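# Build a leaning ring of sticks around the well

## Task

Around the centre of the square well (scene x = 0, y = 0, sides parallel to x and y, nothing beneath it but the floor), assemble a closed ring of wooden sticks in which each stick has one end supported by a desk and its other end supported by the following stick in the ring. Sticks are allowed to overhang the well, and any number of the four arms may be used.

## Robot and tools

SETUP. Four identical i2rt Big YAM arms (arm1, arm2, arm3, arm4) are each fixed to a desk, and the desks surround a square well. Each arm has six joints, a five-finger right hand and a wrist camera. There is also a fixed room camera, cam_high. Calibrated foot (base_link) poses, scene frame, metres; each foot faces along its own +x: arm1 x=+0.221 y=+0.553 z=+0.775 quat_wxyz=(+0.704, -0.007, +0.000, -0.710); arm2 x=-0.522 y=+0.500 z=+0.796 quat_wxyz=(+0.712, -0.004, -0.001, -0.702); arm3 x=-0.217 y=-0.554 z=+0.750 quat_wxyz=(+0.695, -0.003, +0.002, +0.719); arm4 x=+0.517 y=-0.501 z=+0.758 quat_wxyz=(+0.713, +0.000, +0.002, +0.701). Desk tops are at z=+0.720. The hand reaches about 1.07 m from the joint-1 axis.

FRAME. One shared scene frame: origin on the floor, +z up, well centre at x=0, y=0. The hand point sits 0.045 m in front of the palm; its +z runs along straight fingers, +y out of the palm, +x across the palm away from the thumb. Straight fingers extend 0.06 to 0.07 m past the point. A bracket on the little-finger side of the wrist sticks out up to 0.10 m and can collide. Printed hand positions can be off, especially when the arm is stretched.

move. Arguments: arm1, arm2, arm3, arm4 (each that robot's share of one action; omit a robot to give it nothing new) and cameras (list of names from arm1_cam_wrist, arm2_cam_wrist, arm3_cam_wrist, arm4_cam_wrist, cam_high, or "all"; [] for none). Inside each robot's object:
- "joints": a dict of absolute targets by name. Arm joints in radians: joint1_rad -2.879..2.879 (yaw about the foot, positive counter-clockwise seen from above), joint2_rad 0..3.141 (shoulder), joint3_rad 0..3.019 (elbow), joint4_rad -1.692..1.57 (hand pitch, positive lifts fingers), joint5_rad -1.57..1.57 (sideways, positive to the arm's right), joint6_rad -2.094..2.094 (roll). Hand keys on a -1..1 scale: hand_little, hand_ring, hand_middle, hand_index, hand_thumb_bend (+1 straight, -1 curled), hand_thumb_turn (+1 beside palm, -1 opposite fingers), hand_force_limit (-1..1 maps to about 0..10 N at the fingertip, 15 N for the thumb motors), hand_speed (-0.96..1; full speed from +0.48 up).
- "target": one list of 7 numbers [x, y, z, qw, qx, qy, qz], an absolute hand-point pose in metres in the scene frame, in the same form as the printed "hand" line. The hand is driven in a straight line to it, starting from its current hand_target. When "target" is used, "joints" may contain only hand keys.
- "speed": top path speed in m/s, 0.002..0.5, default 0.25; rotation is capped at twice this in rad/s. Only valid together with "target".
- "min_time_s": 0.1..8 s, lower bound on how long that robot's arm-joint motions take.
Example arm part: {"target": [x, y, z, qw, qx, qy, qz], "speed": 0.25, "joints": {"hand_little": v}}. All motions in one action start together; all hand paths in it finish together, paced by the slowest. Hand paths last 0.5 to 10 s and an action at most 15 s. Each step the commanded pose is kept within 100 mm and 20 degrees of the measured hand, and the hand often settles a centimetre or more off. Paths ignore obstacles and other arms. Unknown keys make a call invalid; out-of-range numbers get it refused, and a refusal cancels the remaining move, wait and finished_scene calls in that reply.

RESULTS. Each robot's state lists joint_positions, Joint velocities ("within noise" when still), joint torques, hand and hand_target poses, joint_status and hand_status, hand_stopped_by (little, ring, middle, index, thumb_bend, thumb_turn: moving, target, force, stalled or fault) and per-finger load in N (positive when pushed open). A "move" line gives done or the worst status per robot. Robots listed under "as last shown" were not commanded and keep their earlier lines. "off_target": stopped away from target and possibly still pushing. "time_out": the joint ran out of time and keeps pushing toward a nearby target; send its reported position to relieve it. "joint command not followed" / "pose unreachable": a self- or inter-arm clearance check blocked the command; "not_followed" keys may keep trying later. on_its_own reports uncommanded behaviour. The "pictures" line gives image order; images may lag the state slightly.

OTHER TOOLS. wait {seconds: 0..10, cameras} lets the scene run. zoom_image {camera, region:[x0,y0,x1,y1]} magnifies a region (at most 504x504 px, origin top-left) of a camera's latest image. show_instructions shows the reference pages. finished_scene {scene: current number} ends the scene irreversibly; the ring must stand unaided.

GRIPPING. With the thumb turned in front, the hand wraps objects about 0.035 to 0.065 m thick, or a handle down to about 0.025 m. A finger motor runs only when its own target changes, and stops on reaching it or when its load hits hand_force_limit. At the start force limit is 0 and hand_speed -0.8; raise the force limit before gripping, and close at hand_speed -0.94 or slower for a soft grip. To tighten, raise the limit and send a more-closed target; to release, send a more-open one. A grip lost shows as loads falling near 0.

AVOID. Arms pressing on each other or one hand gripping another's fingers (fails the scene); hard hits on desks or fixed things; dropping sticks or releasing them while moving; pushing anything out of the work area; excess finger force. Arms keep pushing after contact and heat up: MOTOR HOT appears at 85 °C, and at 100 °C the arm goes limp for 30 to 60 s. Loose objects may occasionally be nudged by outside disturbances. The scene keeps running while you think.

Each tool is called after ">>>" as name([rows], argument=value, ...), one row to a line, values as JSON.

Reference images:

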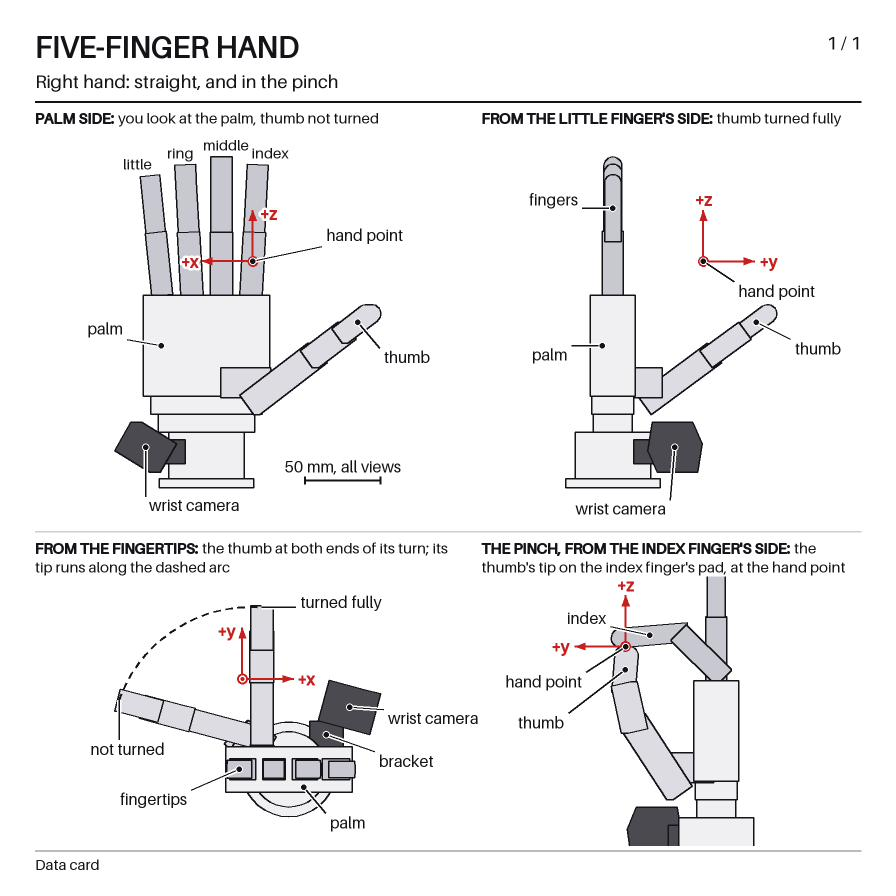

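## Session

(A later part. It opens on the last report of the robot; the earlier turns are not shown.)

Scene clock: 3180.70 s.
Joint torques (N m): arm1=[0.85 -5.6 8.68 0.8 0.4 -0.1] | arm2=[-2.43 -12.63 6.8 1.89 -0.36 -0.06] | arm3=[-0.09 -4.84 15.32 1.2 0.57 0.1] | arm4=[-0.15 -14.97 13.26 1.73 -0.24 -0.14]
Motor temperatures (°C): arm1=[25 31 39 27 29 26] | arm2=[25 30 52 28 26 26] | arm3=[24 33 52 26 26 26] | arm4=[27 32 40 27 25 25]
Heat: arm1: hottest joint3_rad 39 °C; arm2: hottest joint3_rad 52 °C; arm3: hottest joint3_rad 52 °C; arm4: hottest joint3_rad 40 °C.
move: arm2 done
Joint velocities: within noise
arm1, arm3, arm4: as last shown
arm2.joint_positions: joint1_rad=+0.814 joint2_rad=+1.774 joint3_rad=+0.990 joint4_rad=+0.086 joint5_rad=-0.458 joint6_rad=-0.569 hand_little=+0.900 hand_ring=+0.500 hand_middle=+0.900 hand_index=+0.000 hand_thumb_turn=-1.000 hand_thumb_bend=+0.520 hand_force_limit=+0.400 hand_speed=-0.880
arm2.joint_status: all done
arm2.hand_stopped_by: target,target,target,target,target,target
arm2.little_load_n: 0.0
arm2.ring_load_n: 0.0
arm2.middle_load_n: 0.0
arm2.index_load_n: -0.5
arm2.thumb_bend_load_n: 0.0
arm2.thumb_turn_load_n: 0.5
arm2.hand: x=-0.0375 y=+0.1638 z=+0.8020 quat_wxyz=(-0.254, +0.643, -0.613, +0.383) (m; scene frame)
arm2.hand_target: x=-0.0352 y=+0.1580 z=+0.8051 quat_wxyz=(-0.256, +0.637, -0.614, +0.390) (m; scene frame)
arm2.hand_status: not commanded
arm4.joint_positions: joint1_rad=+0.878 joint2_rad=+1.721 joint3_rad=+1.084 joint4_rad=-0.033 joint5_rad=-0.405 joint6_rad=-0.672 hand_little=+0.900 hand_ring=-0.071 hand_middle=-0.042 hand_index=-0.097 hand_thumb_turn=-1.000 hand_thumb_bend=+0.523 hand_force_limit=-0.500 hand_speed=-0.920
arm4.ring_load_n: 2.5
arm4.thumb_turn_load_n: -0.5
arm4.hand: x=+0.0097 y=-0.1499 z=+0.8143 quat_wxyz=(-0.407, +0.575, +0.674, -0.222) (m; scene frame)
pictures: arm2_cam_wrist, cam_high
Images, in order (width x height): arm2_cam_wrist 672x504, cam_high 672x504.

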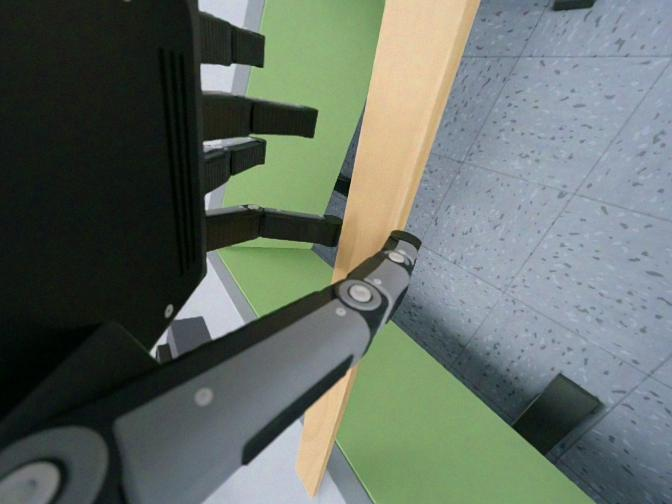

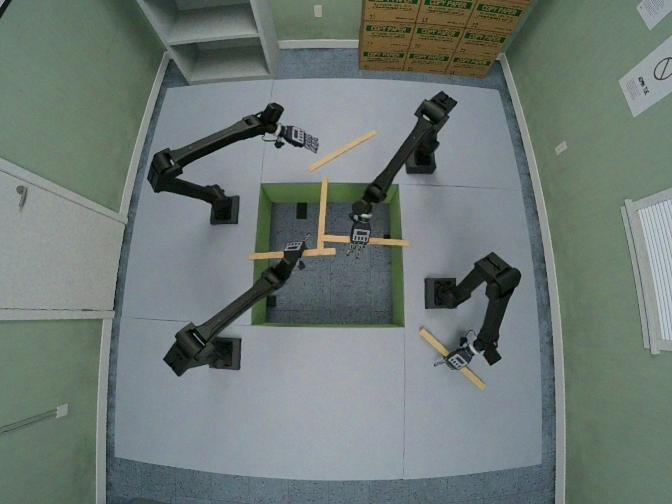

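>>> move(arm2={"joints": {"hand_ring": 0.9, "hand_index": 0.9, "hand_thumb_bend": 0.85, "hand_speed": -0.6}}, cameras=[])

>>> move(arm2={"target": [-0.045, 0.162, 0.86, 0.25627, -0.63652, 0.61388, -0.39029], "speed": 0.05}, cameras=[])

>>> move(arm2={"target": [-0.06, 0.20, 0.96, 0.25627, -0.63652, 0.61388, -0.39029], "speed": 0.15}, cameras=["arm2_cam_wrist", "cam_high", "arm4_cam_wrist"])

>>> zoom_image(camera="cam_high", region=[280, 160, 440, 280])

Scene clock: 3193.90 s.
Joint torques (N m): arm1=[0.91 -5.42 8.55 0.7 0.36 -0.16] | arm2=[-2.43 -12.63 6.8 1.87 -0.36 -0.06] | arm3=[-0.15 -4.84 15.32 1.2 0.57 0.09] | arm4=[-0.09 -14.97 13.26 1.8 -0.25 -0.15]
Motor temperatures (°C): arm1=[25 31 39 27 29 26] | arm2=[25 30 51 28 26 26] | arm3=[24 33 52 26 26 26] | arm4=[27 33 40 27 25 25]
Heat: arm1: hottest joint3_rad 39 °C; arm2: hottest joint3_rad 51 °C; arm3: hottest joint3_rad 52 °C; arm4: hottest joint3_rad 40 °C.
move: arm2 done
Joint velocities: within noise
arm1.joint_positions: joint1_rad=+2.045 joint2_rad=+1.298 joint3_rad=+0.424 joint4_rad=-0.259 joint5_rad=+0.874 joint6_rad=+1.009 hand_little=+0.900 hand_ring=-0.071 hand_middle=-0.041 hand_index=-0.085 hand_thumb_turn=-1.000 hand_thumb_bend=+0.522 hand_force_limit=-0.600 hand_speed=-0.920
arm1.joint_status: not commanded
arm1.hand_stopped_by: target,force,force,force,target,target
arm1.little_load_n: 0.0
arm1.ring_load_n: 2.0
arm1.middle_load_n: 2.5
arm1.index_load_n: 6.5
arm1.thumb_bend_load_n: 10.5
arm1.thumb_turn_load_n: 0.0
arm1.hand: x=+0.5648 y=+0.6064 z=+0.7624 quat_wxyz=(-0.170, +0.357, -0.815, +0.424) (m; scene frame)
arm1.hand_target: x=+0.5786 y=+0.6078 z=+0.7751 quat_wxyz=(-0.180, +0.347, -0.816, +0.425) (m; scene frame)
arm1.hand_status: not commanded
arm2.joint_positions: joint1_rad=+0.814 joint2_rad=+1.774 joint3_rad=+0.990 joint4_rad=+0.087 joint5_rad=-0.458 joint6_rad=-0.569 hand_little=+0.900 hand_ring=+0.900 hand_middle=+0.900 hand_index=+0.900 hand_thumb_turn=-1.000 hand_thumb_bend=+0.850 hand_force_limit=+0.400 hand_speed=-0.600
arm2.joint_status: all done
arm2.hand_stopped_by: target,target,target,target,target,target
arm2.little_load_n: 0.0
arm2.ring_load_n: 0.0
arm2.middle_load_n: 0.0
arm2.index_load_n: 0.0
arm2.thumb_bend_load_n: -0.5
arm2.thumb_turn_load_n: 0.5
arm2.hand: x=-0.0374 y=+0.1636 z=+0.8021 quat_wxyz=(-0.254, +0.643, -0.613, +0.383) (m; scene frame)
arm2.hand_target: x=-0.0352 y=+0.1580 z=+0.8050 quat_wxyz=(-0.256, +0.637, -0.614, +0.390) (m; scene frame)
arm2.hand_status: not commanded
arm3.joint_positions: joint1_rad=+0.632 joint2_rad=+1.252 joint3_rad=+0.998 joint4_rad=-0.480 joint5_rad=+0.525 joint6_rad=+0.403 hand_little=+0.900 hand_ring=+0.900 hand_middle=+0.900 hand_index=+0.900 hand_thumb_turn=-1.000 hand_thumb_bend=+0.520 hand_force_limit=-0.500 hand_speed=+0.000
arm3.joint_status: not commanded
arm3.hand_stopped_by: target,target,target,target,target,target
arm3.little_load_n: 0.0
arm3.ring_load_n: 0.0
arm3.middle_load_n: 0.0
arm3.index_load_n: 0.0
arm3.thumb_bend_load_n: 0.0
arm3.thumb_turn_load_n: 0.0
arm3.hand: x=-0.4887 y=-0.1213 z=+0.9502 quat_wxyz=(-0.455, +0.890, +0.011, +0.005) (m; scene frame)
arm3.hand_target: x=-0.4996 y=-0.1108 z=+0.9650 quat_wxyz=(-0.462, +0.887, +0.005, -0.003) (m; scene frame)
arm3.hand_status: not commanded
arm4: as last shown
arm4.joint_positions: joint1_rad=+0.878 joint2_rad=+1.721 joint3_rad=+1.084 joint4_rad=-0.034 joint5_rad=-0.405 joint6_rad=-0.672 hand_little=+0.900 hand_ring=-0.071 hand_middle=-0.042 hand_index=-0.097 hand_thumb_turn=-1.000 hand_thumb_bend=+0.523 hand_force_limit=-0.500 hand_speed=-0.920
arm4.middle_load_n: 0.5
arm4.index_load_n: 9.0
arm4.hand: x=+0.0099 y=-0.1500 z=+0.8142 quat_wxyz=(-0.407, +0.575, +0.674, -0.222) (m; scene frame)
pictures: none
No camera images: "cameras" was empty.

Scene clock: 3195.63 s.
Joint torques (N m): arm1=[0.44 -5.71 8.8 0.83 0.42 -0.13] | arm2=[-2.43 -13.39 8.42 1.06 -0.38 -0.11] | arm3=[-0.03 -4.84 15.28 1.2 0.57 0.09] | arm4=[-0.09 -14.86 13.3 1.81 -0.24 -0.14]
Motor temperatures (°C): arm1=[25 31 39 27 29 26] | arm2=[25 30 51 28 26 26] | arm3=[24 33 52 26 26 26] | arm4=[27 33 40 27 25 25]
Heat: arm1: hottest joint3_rad 39 °C; arm2: hottest joint3_rad 51 °C; arm3: hottest joint3_rad 52 °C; arm4: hottest joint3_rad 40 °C.
move: arm2 off_target
Joint velocities: within noise
arm1, arm3, arm4: as last shown
arm1.index_load_n: 6.0
arm2.joint_positions: joint1_rad=+0.807 joint2_rad=+1.672 joint3_rad=+0.990 joint4_rad=-0.031 joint5_rad=-0.464 joint6_rad=-0.569 hand_little=+0.900 hand_ring=+0.900 hand_middle=+0.900 hand_index=+0.900 hand_thumb_turn=-1.000 hand_thumb_bend=+0.850 hand_force_limit=+0.400 hand_speed=-0.600
arm2.joint_status: not commanded
arm2.hand_stopped_by: target,target,target,target,target,target
arm2.little_load_n: -0.5
arm2.ring_load_n: 0.0
arm2.middle_load_n: 0.0
arm2.index_load_n: 0.0
arm2.thumb_bend_load_n: 0.0
arm2.thumb_turn_load_n: 0.0
arm2.hand: x=-0.0498 y=+0.1711 z=+0.8422 quat_wxyz=(-0.255, +0.642, -0.617, +0.377) (m; scene frame)
arm2.hand_target: x=-0.0452 y=+0.1623 z=+0.8599 quat_wxyz=(-0.256, +0.637, -0.614, +0.390) (m; scene frame)
arm2.hand_status: off_target (0.021 m and 1.7 deg from the pose sent, 0.058 m and 1.1 deg at the start)
arm4.middle_load_n: 0.0
arm4.thumb_turn_load_n: -1.0
pictures: none
No camera images: "cameras" was empty.

Scene clock: 3197.13 s.
Joint torques (N m): arm1=[1.2 -5.13 8.62 0.8 0.41 -0.14] | arm2=[-1.55 -10.99 11.54 0.79 -0.16 -0.02] | arm3=[-0.09 -4.89 15.31 1.22 0.57 0.09] | arm4=[-0.09 -14.97 13.24 1.8 -0.24 -0.15]
Motor temperatures (°C): arm1=[25 31 39 27 29 26] | arm2=[25 30 51 28 26 26] | arm3=[24 33 52 26 26 26] | arm4=[27 33 40 27 25 25]
Heat: arm1: hottest joint3_rad 39 °C; arm2: hottest joint3_rad 51 °C; arm3: hottest joint3_rad 52 °C; arm4: hottest joint3_rad 40 °C.
move: arm2 off_target
Joint velocities: within noise
arm1, arm3, arm4: as last shown
arm1.middle_load_n: 2.0
arm2.joint_positions: joint1_rad=+0.830 joint2_rad=+1.436 joint3_rad=+0.990 joint4_rad=-0.280 joint5_rad=-0.443 joint6_rad=-0.554 hand_little=+0.900 hand_ring=+0.900 hand_middle=+0.900 hand_index=+0.900 hand_thumb_turn=-1.000 hand_thumb_bend=+0.850 hand_force_limit=+0.400 hand_speed=-0.600
arm2.joint_status: not commanded
arm2.hand_stopped_by: target,target,target,target,target,target
arm2.little_load_n: 0.0
arm2.ring_load_n: 0.0
arm2.middle_load_n: -0.5
arm2.index_load_n: 0.0
arm2.thumb_bend_load_n: 0.0
arm2.thumb_turn_load_n: 0.5
arm2.hand: x=-0.0763 y=+0.2094 z=+0.9293 quat_wxyz=(-0.253, +0.643, -0.623, +0.368) (m; scene frame)
arm2.hand_target: x=-0.0612 y=+0.2009 z=+0.9603 quat_wxyz=(-0.257, +0.636, -0.614, +0.391) (m; scene frame)
arm2.hand_status: off_target (0.036 m and 2.9 deg from the pose sent, 0.122 m and 1.7 deg at the start)
arm4.ring_load_n: 2.0
arm4.thumb_turn_load_n: -0.5
pictures: arm2_cam_wrist, arm4_cam_wrist, cam_high
Images, in order (width x height): arm2_cam_wrist 672x504, arm4_cam_wrist 672x504, cam_high 672x504.

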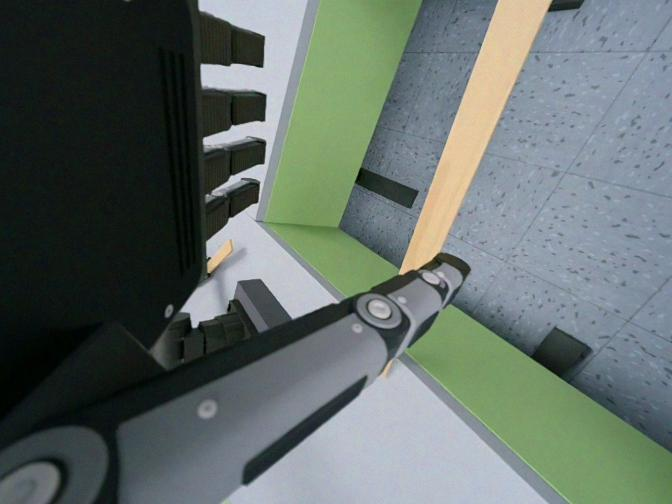

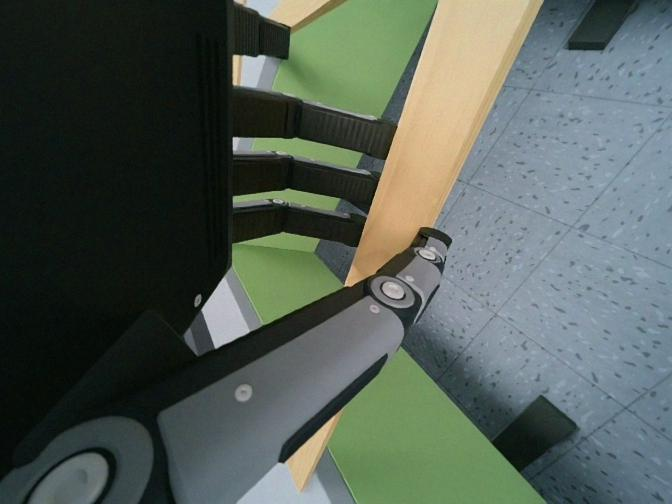

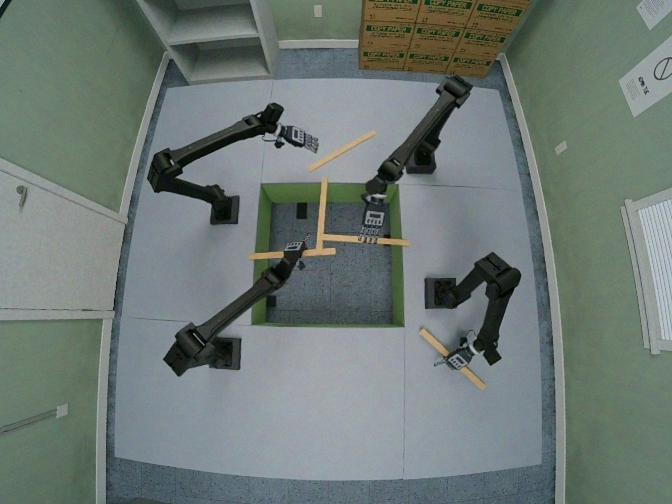

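Scaled by 3.150 from the camera's 672x504 image, which has a finer 960x720 frame.

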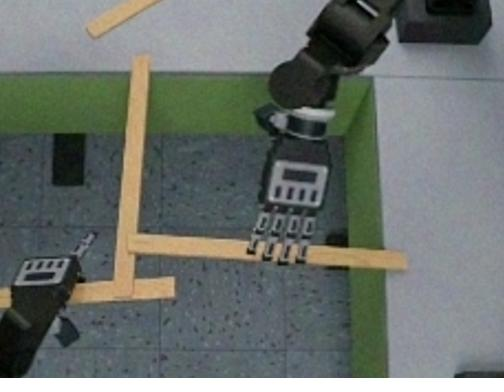

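>>> move(arm2={"target": [-0.10, 0.44, 0.98, 0.39988, -0.76819, 0.44351, -0.23087], "speed": 0.3}, cameras=["cam_high", "arm1_cam_wrist"])

>>> zoom_image(camera="cam_high", region=[300, 170, 360, 230])

>>> zoom_image(camera="cam_high", region=[300, 215, 360, 275])

>>> zoom_image(camera="cam_high", region=[360, 215, 420, 275])

Scene clock: 3210.53 s.
Joint torques (N m): arm1=[0.67 -4.89 8.49 0.8 0.45 -0.17] | arm2=[-1.55 -8.47 7.32 0.79 -0.51 -0.3] | arm3=[-0.15 -4.84 15.31 1.21 0.57 0.09] | arm4=[-0.09 -14.92 13.24 1.81 -0.24 -0.14]
Motor temperatures (°C): arm1=[25 31 39 27 29 26] | arm2=[25 30 52 27 26 26] | arm3=[24 33 53 26 26 26] | arm4=[27 34 40 27 25 25]
Heat: arm1: hottest joint3_rad 39 °C; arm2: hottest joint3_rad 52 °C; arm3: hottest joint3_rad 53 °C; arm4: hottest joint3_rad 40 °C.
move: arm2 done
Joint velocities: within noise
arm1, arm3, arm4: as last shown
arm2.joint_positions: joint1_rad=+1.120 joint2_rad=+1.211 joint3_rad=+0.925 joint4_rad=-0.586 joint5_rad=-0.737 joint6_rad=-0.659 hand_little=+0.900 hand_ring=+0.900 hand_middle=+0.900 hand_index=+0.900 hand_thumb_turn=-1.000 hand_thumb_bend=+0.850 hand_force_limit=+0.400 hand_speed=-0.600
arm2.joint_status: not commanded
arm2.hand_stopped_by: target,target,target,target,target,target
arm2.little_load_n: 0.0
arm2.ring_load_n: 0.0
arm2.middle_load_n: 0.0
arm2.index_load_n: 0.0
arm2.thumb_bend_load_n: 0.0
arm2.thumb_turn_load_n: 0.0
arm2.hand: x=-0.0957 y=+0.4363 z=+0.9807 quat_wxyz=(-0.401, +0.763, -0.451, +0.231) (m; scene frame)
arm2.hand_target: x=-0.0999 y=+0.4400 z=+0.9799 quat_wxyz=(-0.400, +0.768, -0.444, +0.231) (m; scene frame)
arm2.hand_status: done (0.006 m and 1.0 deg from the pose sent, 0.237 m and 34.2 deg at the start)
arm3.ring_load_n: -0.5
arm4.ring_load_n: 2.5
arm4.middle_load_n: 0.5
arm4.thumb_turn_load_n: -1.0
pictures: arm1_cam_wrist, cam_high
Images, in order (width x height): arm1_cam_wrist 672x504, cam_high 672x504.

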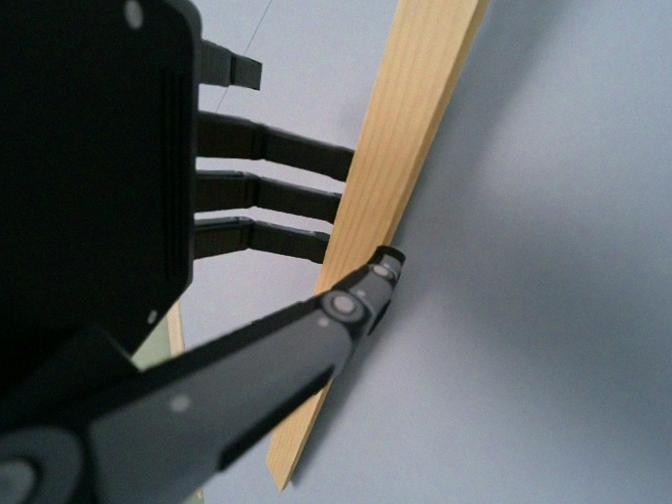

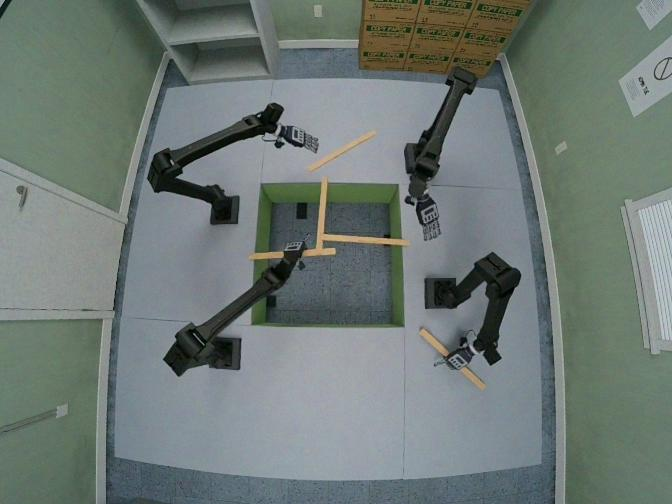

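Scaled by 8.400 from the camera's 672x504 image, which has a finer 960x720 frame.

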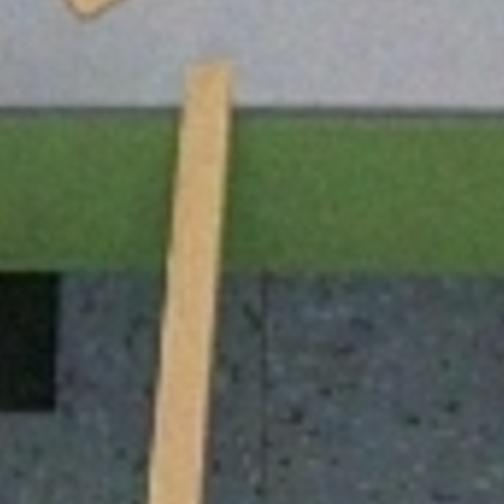

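Scaled by 8.400 from the camera's 672x504 image, which has a finer 960x720 frame.

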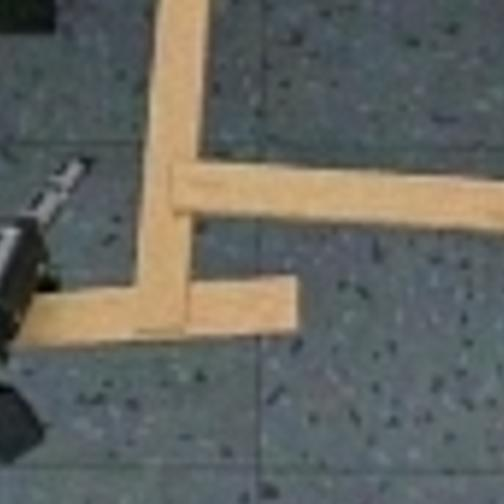

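Scaled by 8.400 from the camera's 672x504 image, which has a finer 960x720 frame.

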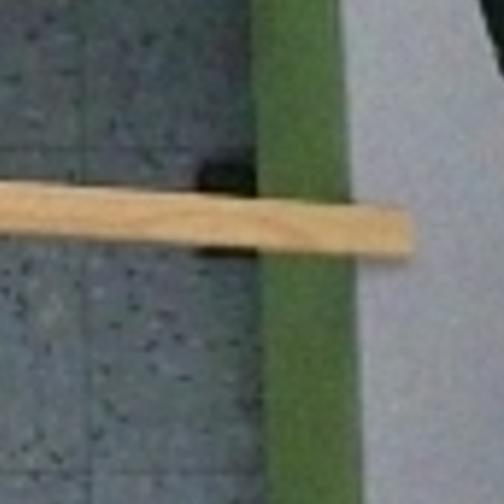

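>>> move(cameras=["cam_high","arm4_cam_wrist","arm1_cam_wrist"])

Scene clock: 3233.70 s.
Joint torques (N m): arm1=[0.91 -5.83 8.65 0.44 0.37 -0.15] | arm2=[-1.55 -8.47 7.34 0.8 -0.51 -0.28] | arm3=[-0.09 -4.84 15.31 1.2 0.57 0.09] | arm4=[-0.09 -14.86 13.27 1.8 -0.24 -0.15]
Motor temperatures (°C): arm1=[25 31 39 27 29 26] | arm2=[25 30 53 27 26 26] | arm3=[24 33 53 26 26 26] | arm4=[27 34 40 27 25 25]
Heat: arm1: hottest joint3_rad 39 °C; arm2: hottest joint3_rad 53 °C; arm3: hottest joint3_rad 53 °C; arm4: hottest joint3_rad 40 °C.
Joint velocities: within noise
arm1.joint_positions: joint1_rad=+2.045 joint2_rad=+1.298 joint3_rad=+0.424 joint4_rad=-0.259 joint5_rad=+0.874 joint6_rad=+1.009 hand_little=+0.900 hand_ring=-0.071 hand_middle=-0.041 hand_index=-0.085 hand_thumb_turn=-1.000 hand_thumb_bend=+0.522 hand_force_limit=-0.600 hand_speed=-0.920
arm1.joint_status: not commanded
arm1.hand_stopped_by: target,force,force,force,target,target
arm1.little_load_n: 0.0
arm1.ring_load_n: 2.0
arm1.middle_load_n: 2.0
arm1.index_load_n: 6.5
arm1.thumb_bend_load_n: 10.5
arm1.thumb_turn_load_n: 0.5
arm1.hand: x=+0.5648 y=+0.6064 z=+0.7624 quat_wxyz=(-0.170, +0.357, -0.815, +0.424) (m; scene frame)
arm1.hand_target: x=+0.5786 y=+0.6078 z=+0.7751 quat_wxyz=(-0.180, +0.347, -0.816, +0.425) (m; scene frame)
arm1.hand_status: not commanded
arm2.joint_positions: joint1_rad=+1.120 joint2_rad=+1.211 joint3_rad=+0.925 joint4_rad=-0.586 joint5_rad=-0.737 joint6_rad=-0.659 hand_little=+0.900 hand_ring=+0.900 hand_middle=+0.900 hand_index=+0.900 hand_thumb_turn=-1.000 hand_thumb_bend=+0.850 hand_force_limit=+0.400 hand_speed=-0.600
arm2.joint_status: not commanded
arm2.hand_stopped_by: target,target,target,target,target,target
arm2.little_load_n: 0.0
arm2.ring_load_n: 0.0
arm2.middle_load_n: 0.0
arm2.index_load_n: 0.0
arm2.thumb_bend_load_n: 0.0
arm2.thumb_turn_load_n: 0.0
arm2.hand: x=-0.0957 y=+0.4363 z=+0.9807 quat_wxyz=(-0.401, +0.763, -0.451, +0.231) (m; scene frame)
arm2.hand_target: x=-0.0999 y=+0.4400 z=+0.9800 quat_wxyz=(-0.400, +0.768, -0.444, +0.231) (m; scene frame)
arm2.hand_status: done (0.006 m and 1.0 deg from the pose sent, 0.237 m and 34.2 deg at the start)
arm3.joint_positions: joint1_rad=+0.632 joint2_rad=+1.252 joint3_rad=+0.998 joint4_rad=-0.480 joint5_rad=+0.525 joint6_rad=+0.403 hand_little=+0.900 hand_ring=+0.900 hand_middle=+0.900 hand_index=+0.900 hand_thumb_turn=-1.000 hand_thumb_bend=+0.520 hand_force_limit=-0.500 hand_speed=+0.000
arm3.joint_status: not commanded
arm3.hand_stopped_by: target,target,target,target,target,target
arm3.little_load_n: 0.0
arm3.ring_load_n: 0.0
arm3.middle_load_n: -0.5
arm3.index_load_n: -0.5
arm3.thumb_bend_load_n: 0.0
arm3.thumb_turn_load_n: 0.0
arm3.hand: x=-0.4887 y=-0.1213 z=+0.9502 quat_wxyz=(-0.455, +0.890, +0.011, +0.005) (m; scene frame)
arm3.hand_target: x=-0.4996 y=-0.1108 z=+0.9650 quat_wxyz=(-0.462, +0.887, +0.005, -0.003) (m; scene frame)
arm3.hand_status: not commanded
arm4.joint_positions: joint1_rad=+0.878 joint2_rad=+1.721 joint3_rad=+1.084 joint4_rad=-0.034 joint5_rad=-0.405 joint6_rad=-0.672 hand_little=+0.900 hand_ring=-0.071 hand_middle=-0.042 hand_index=-0.097 hand_thumb_turn=-1.000 hand_thumb_bend=+0.523 hand_force_limit=-0.500 hand_speed=-0.920
arm4.joint_status: not commanded
arm4.hand_stopped_by: target,force,force,force,target,target
arm4.little_load_n: 0.0
arm4.ring_load_n: 2.0
arm4.middle_load_n: 0.0
arm4.index_load_n: 9.0
arm4.thumb_bend_load_n: 15.0
arm4.thumb_turn_load_n: -0.5
arm4.hand: x=+0.0099 y=-0.1500 z=+0.8142 quat_wxyz=(-0.407, +0.575, +0.674, -0.222) (m; scene frame)
arm4.hand_target: x=-0.0019 y=-0.1306 z=+0.8314 quat_wxyz=(-0.426, +0.565, +0.672, -0.218) (m; scene frame)
arm4.hand_status: not commanded
pictures: arm1_cam_wrist, arm4_cam_wrist, cam_high
Images, in order (width x height): arm1_cam_wrist 672x504, arm4_cam_wrist 672x504, cam_high 672x504.

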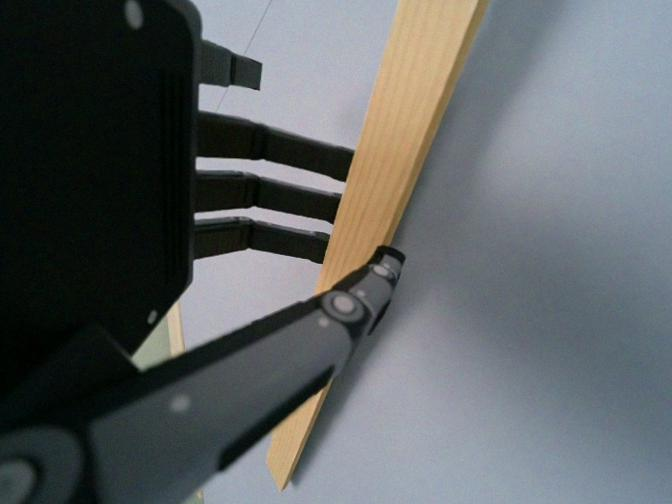

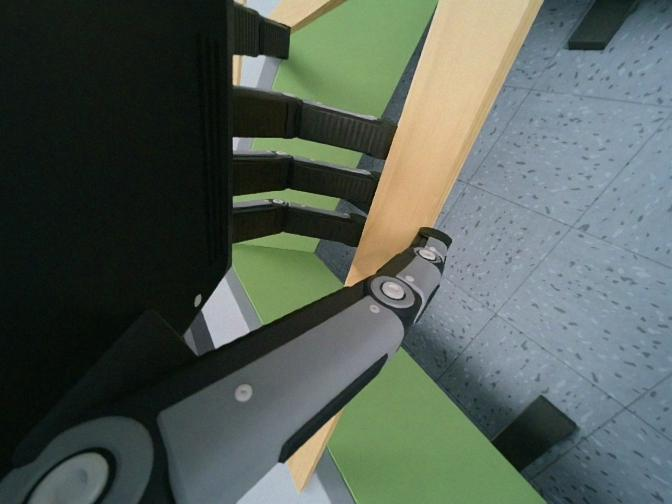

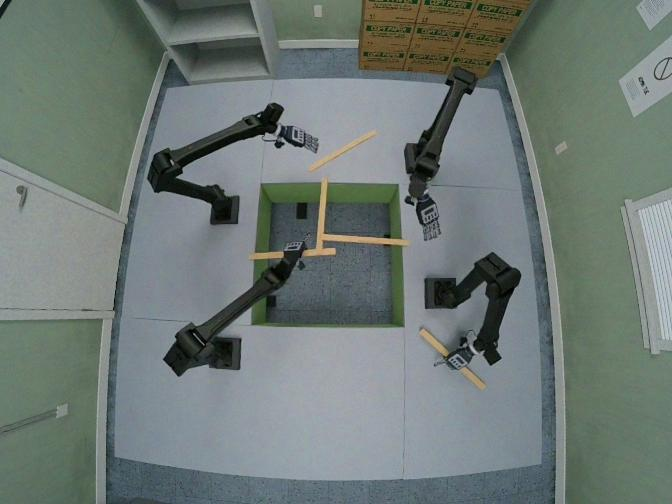

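>>> move(arm2={"target":[-0.27,0.18,0.95,0.3536,-0.3536,0.6124,-0.6124],"speed":0.2,"joints":{"hand_thumb_turn":0.95,"hand_speed":0.0}}, cameras=["cam_high","arm2_cam_wrist"])

Scene clock: 3282.60 s.
Joint torques (N m): arm1=[1.08 -5.77 8.79 0.81 0.34 -0.15] | arm2=[-2.32 -4.54 5.53 1.81 0.04 0.02] | arm3=[-0.03 -4.84 15.3 1.21 0.57 0.09] | arm4=[-0.03 -14.92 13.26 1.81 -0.24 -0.15]
Motor temperatures (°C): arm1=[25 31 39 27 29 26] | arm2=[25 30 53 27 26 26] | arm3=[24 33 54 26 26 26] | arm4=[27 34 40 27 25 25]
Heat: arm1: hottest joint3_rad 39 °C; arm2: hottest joint3_rad 53 °C; arm3: hottest joint3_rad 54 °C; arm4: hottest joint3_rad 40 °C.
move: arm2 done
Joint velocities: within noise
arm1, arm3, arm4: as last shown
arm1.index_load_n: 6.0
arm1.thumb_turn_load_n: 0.0
arm2.joint_positions: joint1_rad=+0.257 joint2_rad=+1.179 joint3_rad=+0.315 joint4_rad=+0.860 joint5_rad=-0.785 joint6_rad=-0.009 hand_little=+0.900 hand_ring=+0.900 hand_middle=+0.900 hand_index=+0.900 hand_thumb_turn=+0.950 hand_thumb_bend=+0.850 hand_force_limit=+0.400 hand_speed=+0.000
arm2.joint_status: all done
arm2.hand_stopped_by: target,target,target,target,target,target
arm2.little_load_n: 0.0
arm2.ring_load_n: 0.0
arm2.middle_load_n: 0.0
arm2.index_load_n: 0.0
arm2.thumb_bend_load_n: 0.0
arm2.thumb_turn_load_n: 0.0
arm2.hand: x=-0.2677 y=+0.1794 z=+0.9525 quat_wxyz=(-0.351, +0.361, -0.609, +0.613) (m; scene frame)
arm2.hand_target: x=-0.2700 y=+0.1800 z=+0.9501 quat_wxyz=(-0.353, +0.354, -0.613, +0.612) (m; scene frame)
arm2.hand_status: done (0.003 m and 1.0 deg from the pose sent, 0.311 m and 68.0 deg at the start)
arm3.little_load_n: -0.5
arm3.ring_load_n: -0.5
arm3.middle_load_n: 0.0
arm3.index_load_n: 0.0
arm4.ring_load_n: 2.5
arm4.index_load_n: 9.5
pictures: arm2_cam_wrist, cam_high
Images, in order (width x height): arm2_cam_wrist 672x504, cam_high 672x504.

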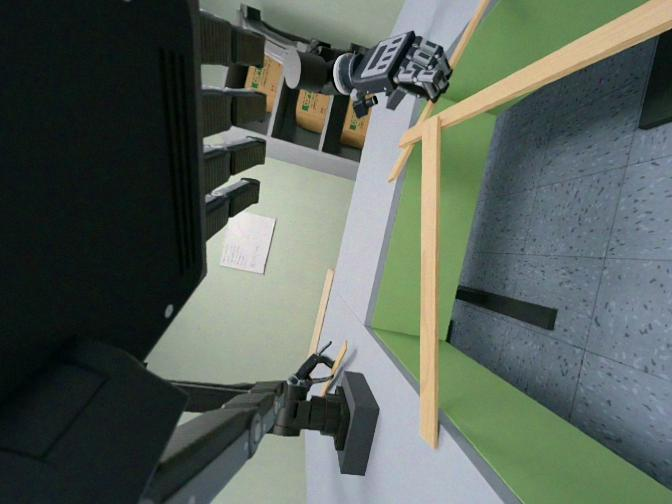

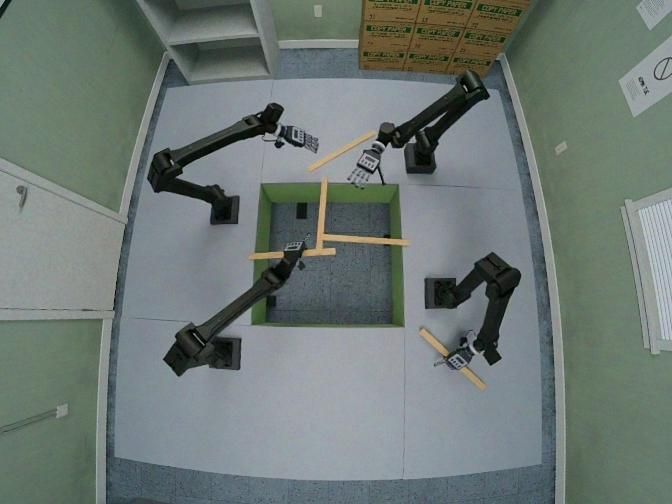

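>>> move(arm2={"target":[-0.15,0.04,0.865,0.3536,-0.3536,0.6124,-0.6124],"speed":0.15}, cameras=["cam_high","arm2_cam_wrist"])

>>> zoom_image(camera="arm2_cam_wrist", region=[300, 0, 560, 260])

Scene clock: 3289.03 s.
Joint torques (N m): arm1=[0.73 -5.48 8.77 0.55 0.4 -0.16] | arm2=[-1.44 -11.05 7.42 2.06 0.04 0] | arm3=[-0.15 -4.84 15.31 1.22 0.57 0.09] | arm4=[-0.09 -14.86 13.27 1.81 -0.24 -0.15]
Motor temperatures (°C): arm1=[25 31 39 27 29 26] | arm2=[25 29 52 27 26 26] | arm3=[24 33 54 26 26 26] | arm4=[27 34 40 27 25 25]
Heat: arm1: hottest joint3_rad 39 °C; arm2: hottest joint3_rad 52 °C; arm3: hottest joint3_rad 54 °C; arm4: hottest joint3_rad 40 °C.
move: arm2 off_target
Joint velocities: within noise
arm1, arm3, arm4: as last shown
arm2.joint_positions: joint1_rad=+0.428 joint2_rad=+1.858 joint3_rad=+0.690 joint4_rad=+1.115 joint5_rad=-0.602 joint6_rad=-0.008 hand_little=+0.900 hand_ring=+0.900 hand_middle=+0.900 hand_index=+0.900 hand_thumb_turn=+0.950 hand_thumb_bend=+0.850 hand_force_limit=+0.400 hand_speed=+0.000
arm2.joint_status: not commanded
arm2.hand_stopped_by: target,target,target,target,target,target
arm2.little_load_n: 0.0
arm2.ring_load_n: 0.0
arm2.middle_load_n: 0.0
arm2.index_load_n: 0.0
arm2.thumb_bend_load_n: 0.0
arm2.thumb_turn_load_n: 0.0
arm2.hand: x=-0.1616 y=+0.0543 z=+0.8492 quat_wxyz=(-0.349, +0.356, -0.629, +0.597) (m; scene frame)
arm2.hand_target: x=-0.1507 y=+0.0409 z=+0.8654 quat_wxyz=(-0.354, +0.354, -0.612, +0.612) (m; scene frame)
arm2.hand_status: off_target (0.024 m and 2.6 deg from the pose sent, 0.202 m and 1.0 deg at the start)
arm3.little_load_n: 0.0
arm3.ring_load_n: 0.0
arm4.middle_load_n: 0.5
arm4.thumb_turn_load_n: -1.0
pictures: arm2_cam_wrist, cam_high
Images, in order (width x height): arm2_cam_wrist 672x504, cam_high 672x504.

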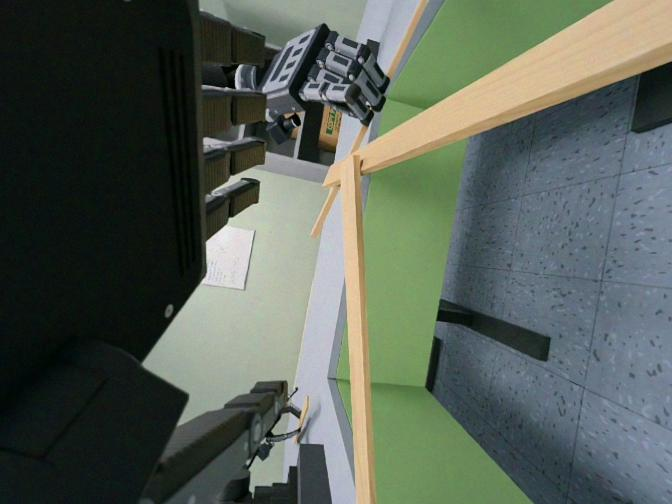

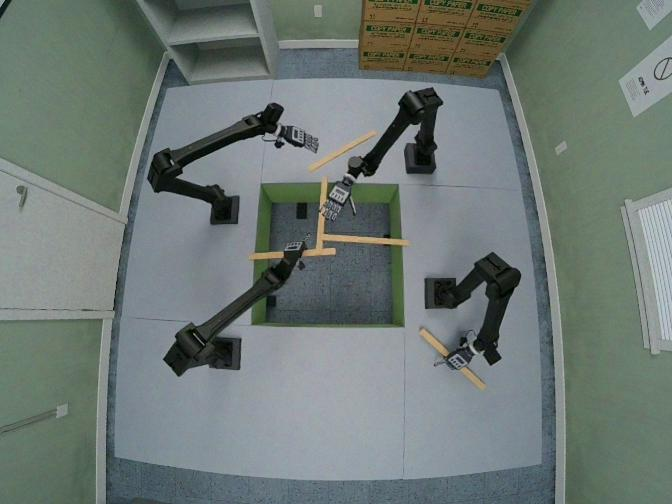

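Scaled by 1.938 from the camera's 672x504 image, which has a finer 960x720 frame.

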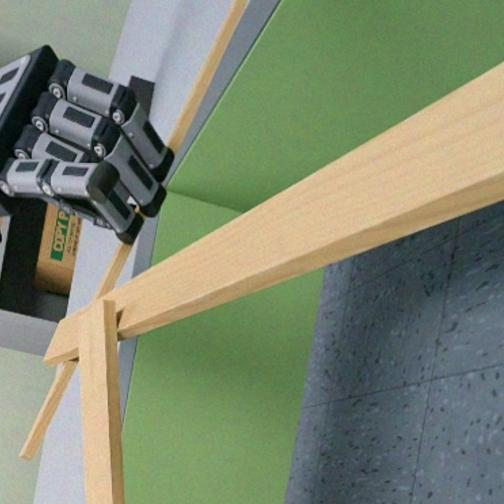

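>>> zoom_image(camera="arm2_cam_wrist", region=[290, 130, 400, 260])

Scaled by 3.877 from the camera's 672x504 image, which has a finer 960x720 frame.

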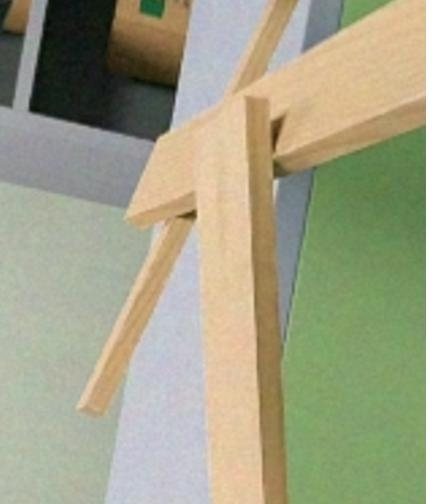

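>>> zoom_image(camera="cam_high", region=[400, 310, 510, 400])

>>> zoom_image(camera="cam_high", region=[270, 170, 420, 280])

Scaled by 4.582 from the camera's 672x504 image, which has a finer 960x720 frame.

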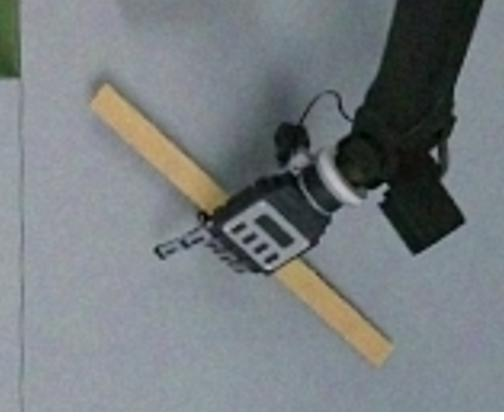

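Scaled by 3.360 from the camera's 672x504 image, which has a finer 960x720 frame.

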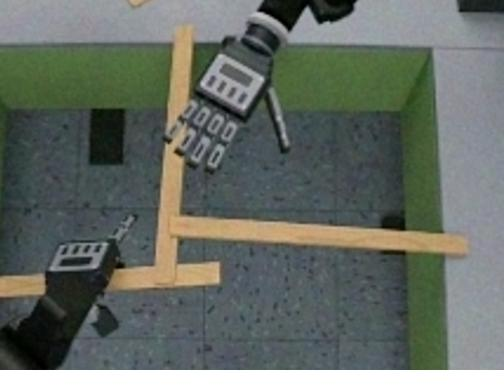

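>>> move(arm1={"target":[0.60,0.58,0.93,0.1804,-0.3466,0.8165,-0.4250],"speed":0.15})

>>> move(arm1={"target":[0.62,0.34,1.0,0.1195,-0.2296,0.8568,-0.4460],"speed":0.18}, cameras=["cam_high","arm1_cam_wrist"])

Scene clock: 3365.47 s.
Joint torques (N m): arm1=[0.03 -3.72 12.92 0.8 0.36 -0.11] | arm2=[-1.44 -11.11 7.35 2.06 0.04 0] | arm3=[-0.15 -4.84 15.3 1.21 0.58 0.09] | arm4=[-0.09 -14.97 13.27 1.81 -0.25 -0.15]
Motor temperatures (°C): arm1=[25 30 39 27 29 26] | arm2=[25 29 53 28 25 26] | arm3=[24 33 55 26 26 26] | arm4=[27 34 40 27 25 25]
Heat: arm1: hottest joint3_rad 39 °C; arm2: hottest joint3_rad 53 °C; arm3: hottest joint3_rad 55 °C; arm4: hottest joint3_rad 40 °C.
move: arm1 off_target
Joint velocities: within noise
arm1.joint_positions: joint1_rad=+1.920 joint2_rad=+0.988 joint3_rad=+0.663 joint4_rad=-0.698 joint5_rad=+0.811 joint6_rad=+0.847 hand_little=+0.900 hand_ring=-0.071 hand_middle=-0.041 hand_index=-0.085 hand_thumb_turn=-1.000 hand_thumb_bend=+0.522 hand_force_limit=-0.600 hand_speed=-0.920
arm1.joint_status: not commanded
arm1.hand_stopped_by: target,force,force,force,target,target
arm1.little_load_n: 0.0
arm1.ring_load_n: 2.0
arm1.middle_load_n: 2.5
arm1.index_load_n: 6.0
arm1.thumb_bend_load_n: 10.5
arm1.thumb_turn_load_n: 0.0
arm1.hand: x=+0.5856 y=+0.5808 z=+0.9067 quat_wxyz=(-0.166, +0.360, -0.816, +0.422) (m; scene frame)
arm1.hand_target: x=+0.5991 y=+0.5797 z=+0.9300 quat_wxyz=(-0.181, +0.346, -0.816, +0.425) (m; scene frame)
arm1.hand_status: off_target (0.027 m and 2.3 deg from the pose sent, 0.173 m and 1.7 deg at the start)
arm2, arm3, arm4: as last shown
arm2.hand_target: x=-0.1507 y=+0.0409 z=+0.8653 quat_wxyz=(-0.354, +0.354, -0.612, +0.612) (m; scene frame)
arm3.index_load_n: -0.5
arm4.middle_load_n: 0.0
pictures: none

Scene clock: 3367.67 s.
Joint torques (N m): arm1=[0.91 -3.96 14.17 2.19 0.14 -0.09] | arm2=[-1.44 -11.05 7.36 2.07 0.04 0] | arm3=[-0.15 -4.78 15.3 1.2 0.57 0.09] | arm4=[-0.15 -14.86 13.27 1.81 -0.25 -0.15]
Motor temperatures (°C): arm1=[25 30 39 27 28 26] | arm2=[25 29 53 28 25 26] | arm3=[24 33 55 26 26 26] | arm4=[27 34 40 27 25 25]
Heat: arm1: hottest joint3_rad 39 °C; arm2: hottest joint3_rad 53 °C; arm3: hottest joint3_rad 55 °C; arm4: hottest joint3_rad 40 °C.
move: arm1 off_target
Joint velocities: within noise
arm1.joint_positions: joint1_rad=+1.210 joint2_rad=+1.050 joint3_rad=+0.854 joint4_rad=-0.592 joint5_rad=+0.522 joint6_rad=+0.439 hand_little=+0.900 hand_ring=-0.071 hand_middle=-0.041 hand_index=-0.085 hand_thumb_turn=-1.000 hand_thumb_bend=+0.522 hand_force_limit=-0.600 hand_speed=-0.920
arm1.joint_status: not commanded
arm1.hand_stopped_by: target,force,force,force,target,target
arm1.little_load_n: 0.0
arm1.ring_load_n: 2.0
arm1.middle_load_n: 2.0
arm1.index_load_n: 6.0
arm1.thumb_bend_load_n: 10.5
arm1.thumb_turn_load_n: 0.0
arm1.hand: x=+0.6036 y=+0.3530 z=+0.9718 quat_wxyz=(-0.101, +0.243, -0.864, +0.429) (m; scene frame)
arm1.hand_target: x=+0.6183 y=+0.3407 z=+1.0004 quat_wxyz=(-0.119, +0.229, -0.857, +0.446) (m; scene frame)
arm1.hand_status: off_target (0.035 m and 3.4 deg from the pose sent, 0.261 m and 16.8 deg at the start)
arm2, arm3, arm4: as last shown
arm2.thumb_bend_load_n: 0.5
arm2.thumb_turn_load_n: -0.5
arm3.middle_load_n: -0.5
arm3.index_load_n: 0.0
arm4.ring_load_n: 2.0
pictures: arm1_cam_wrist, cam_high
Images, in order (width x height): arm1_cam_wrist 672x504, cam_high 672x504.

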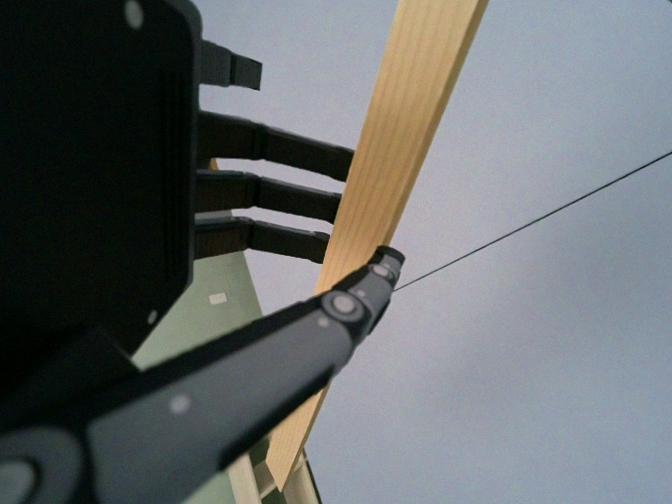

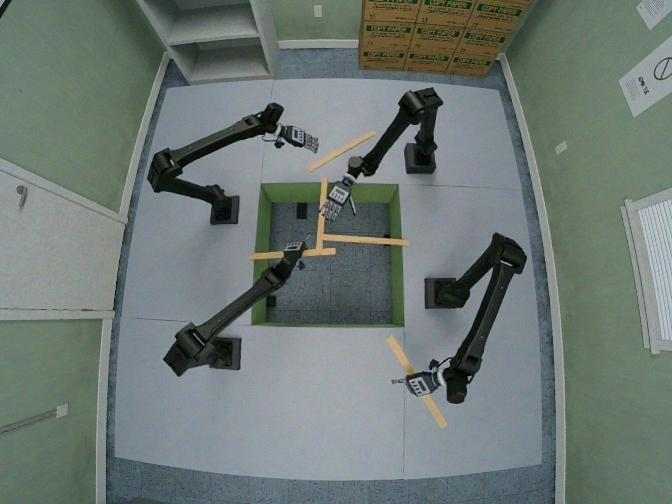

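Firm grip. Continue.

>>> move(arm1={"target":[0.50,0.12,1.0,0.0603,-0.1158,0.8794,-0.4578],"speed":0.18})

>>> move(arm1={"target":[0.38,0.03,0.95,-0.0958,-0.0499,0.8818,-0.4590],"speed":0.15}, cameras=["cam_high","arm1_cam_wrist","arm2_cam_wrist"])

Scene clock: 3375.07 s.
Joint torques (N m): arm1=[-0.21 -5.83 14.16 2.48 0.02 -0.15] | arm2=[-1.44 -11.05 7.36 2.06 0.03 0] | arm3=[-0.09 -4.84 15.32 1.21 0.57 0.09] | arm4=[-0.09 -14.92 13.26 1.78 -0.25 -0.14]
Motor temperatures (°C): arm1=[25 30 39 27 28 26] | arm2=[25 29 53 28 25 26] | arm3=[24 33 55 26 26 26] | arm4=[27 34 40 27 25 25]
Heat: arm1: hottest joint3_rad 39 °C; arm2: hottest joint3_rad 53 °C; arm3: hottest joint3_rad 55 °C; arm4: hottest joint3_rad 40 °C.
move: arm1 off_target
Joint velocities: within noise
arm1.joint_positions: joint1_rad=+0.602 joint2_rad=+1.206 joint3_rad=+0.949 joint4_rad=-0.449 joint5_rad=+0.254 joint6_rad=+0.206 hand_little=+0.900 hand_ring=-0.071 hand_middle=-0.041 hand_index=-0.085 hand_thumb_turn=-1.000 hand_thumb_bend=+0.522 hand_force_limit=-0.600 hand_speed=-0.920
arm1.joint_status: not commanded
arm1.hand_stopped_by: target,force,force,force,target,target
arm1.little_load_n: 0.0
arm1.ring_load_n: 2.0
arm1.middle_load_n: 2.0
arm1.index_load_n: 6.0
arm1.thumb_bend_load_n: 10.5
arm1.thumb_turn_load_n: 0.0
arm1.hand: x=+0.4922 y=+0.1415 z=+0.9713 quat_wxyz=(-0.051, +0.123, -0.892, +0.432) (m; scene frame)
arm1.hand_target: x=+0.4989 y=+0.1218 z=+1.0003 quat_wxyz=(-0.060, +0.116, -0.879, +0.458) (m; scene frame)
arm1.hand_status: off_target (0.037 m and 3.6 deg from the pose sent, 0.257 m and 15.8 deg at the start)
arm2, arm3, arm4: as last shown
arm2.thumb_bend_load_n: 0.0
arm2.thumb_turn_load_n: 0.0
arm3.middle_load_n: 0.0
arm3.index_load_n: -0.5
arm3.thumb_bend_load_n: -0.5
arm4.ring_load_n: 2.5
arm4.thumb_turn_load_n: -0.5
pictures: none

Scene clock: 3376.90 s.
Joint torques (N m): arm1=[0.09 -8.53 13.44 2.43 0.18 -0.16] | arm2=[-1.44 -11.05 7.36 2.07 0.04 0] | arm3=[-0.15 -4.84 15.31 1.21 0.57 0.09] | arm4=[-0.09 -14.92 13.27 1.81 -0.24 -0.15]
Motor temperatures (°C): arm1=[25 30 40 27 28 26] | arm2=[25 29 53 28 25 26] | arm3=[24 33 55 26 26 26] | arm4=[27 34 40 27 25 25]
Heat: arm1: hottest joint3_rad 40 °C; arm2: hottest joint3_rad 53 °C; arm3: hottest joint3_rad 55 °C; arm4: hottest joint3_rad 40 °C.
move: arm1 off_target
Joint velocities: within noise
arm1.joint_positions: joint1_rad=+0.401 joint2_rad=+1.366 joint3_rad=+0.969 joint4_rad=-0.338 joint5_rad=+0.421 joint6_rad=+0.074 hand_little=+0.900 hand_ring=-0.071 hand_middle=-0.041 hand_index=-0.085 hand_thumb_turn=-1.000 hand_thumb_bend=+0.522 hand_force_limit=-0.600 hand_speed=-0.920
arm1.joint_status: not commanded
arm1.hand_stopped_by: target,force,force,force,target,target
arm1.little_load_n: -0.5
arm1.ring_load_n: 2.0
arm1.middle_load_n: 2.0
arm1.index_load_n: 6.0
arm1.thumb_bend_load_n: 10.5
arm1.thumb_turn_load_n: 0.5
arm1.hand: x=+0.3783 y=+0.0538 z=+0.9252 quat_wxyz=(+0.099, +0.059, -0.893, +0.435) (m; scene frame)
arm1.hand_target: x=+0.3794 y=+0.0317 z=+0.9507 quat_wxyz=(+0.096, +0.050, -0.882, +0.459) (m; scene frame)
arm1.hand_status: off_target (0.034 m and 3.3 deg from the pose sent, 0.160 m and 19.1 deg at the start)
arm2, arm3, arm4: as last shown
arm3.index_load_n: 0.0
arm3.thumb_bend_load_n: 0.0
arm4.ring_load_n: 2.0
arm4.index_load_n: 9.0
pictures: arm1_cam_wrist, arm2_cam_wrist, cam_high
Images, in order (width x height): arm1_cam_wrist 672x504, arm2_cam_wrist 672x504, cam_high 672x504.

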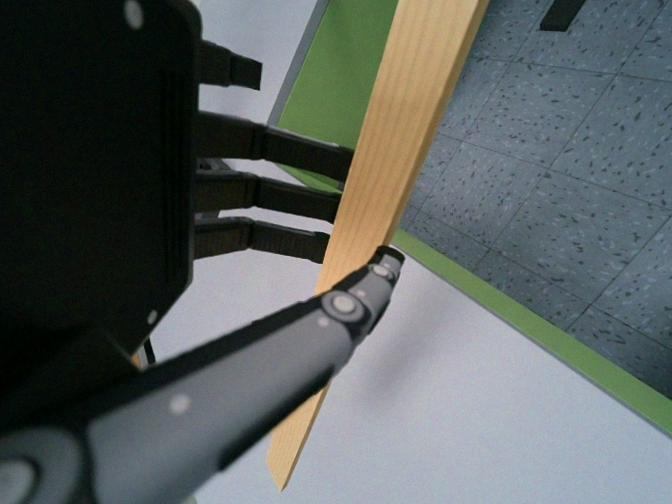

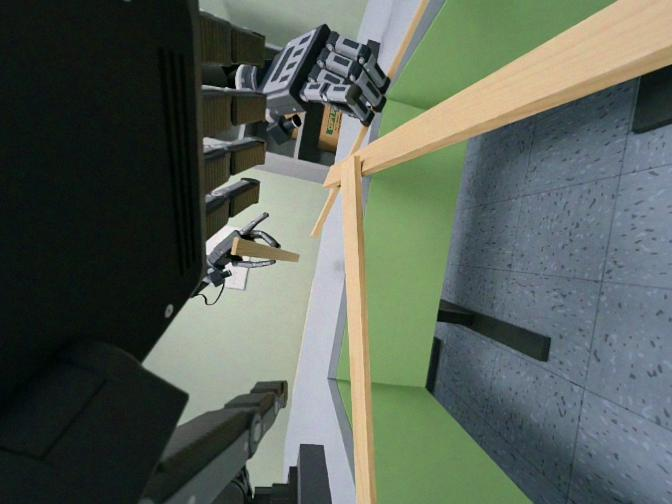

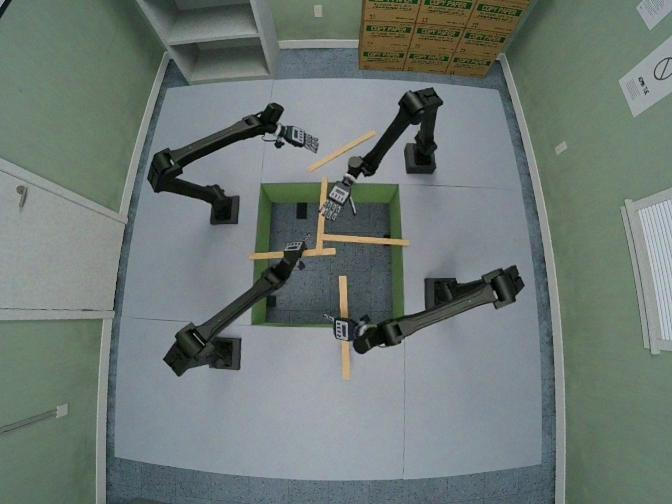

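>>> zoom_image(camera="cam_high", region=[290, 230, 400, 390])

Scaled by 3.150 from the camera's 672x504 image, which has a finer 960x720 frame.

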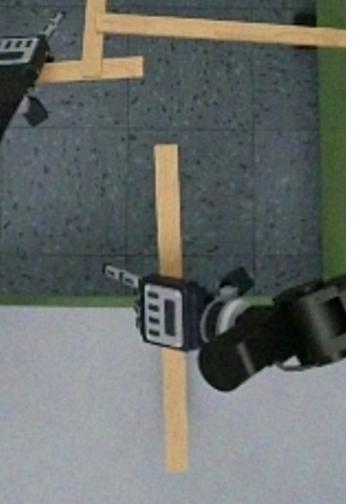

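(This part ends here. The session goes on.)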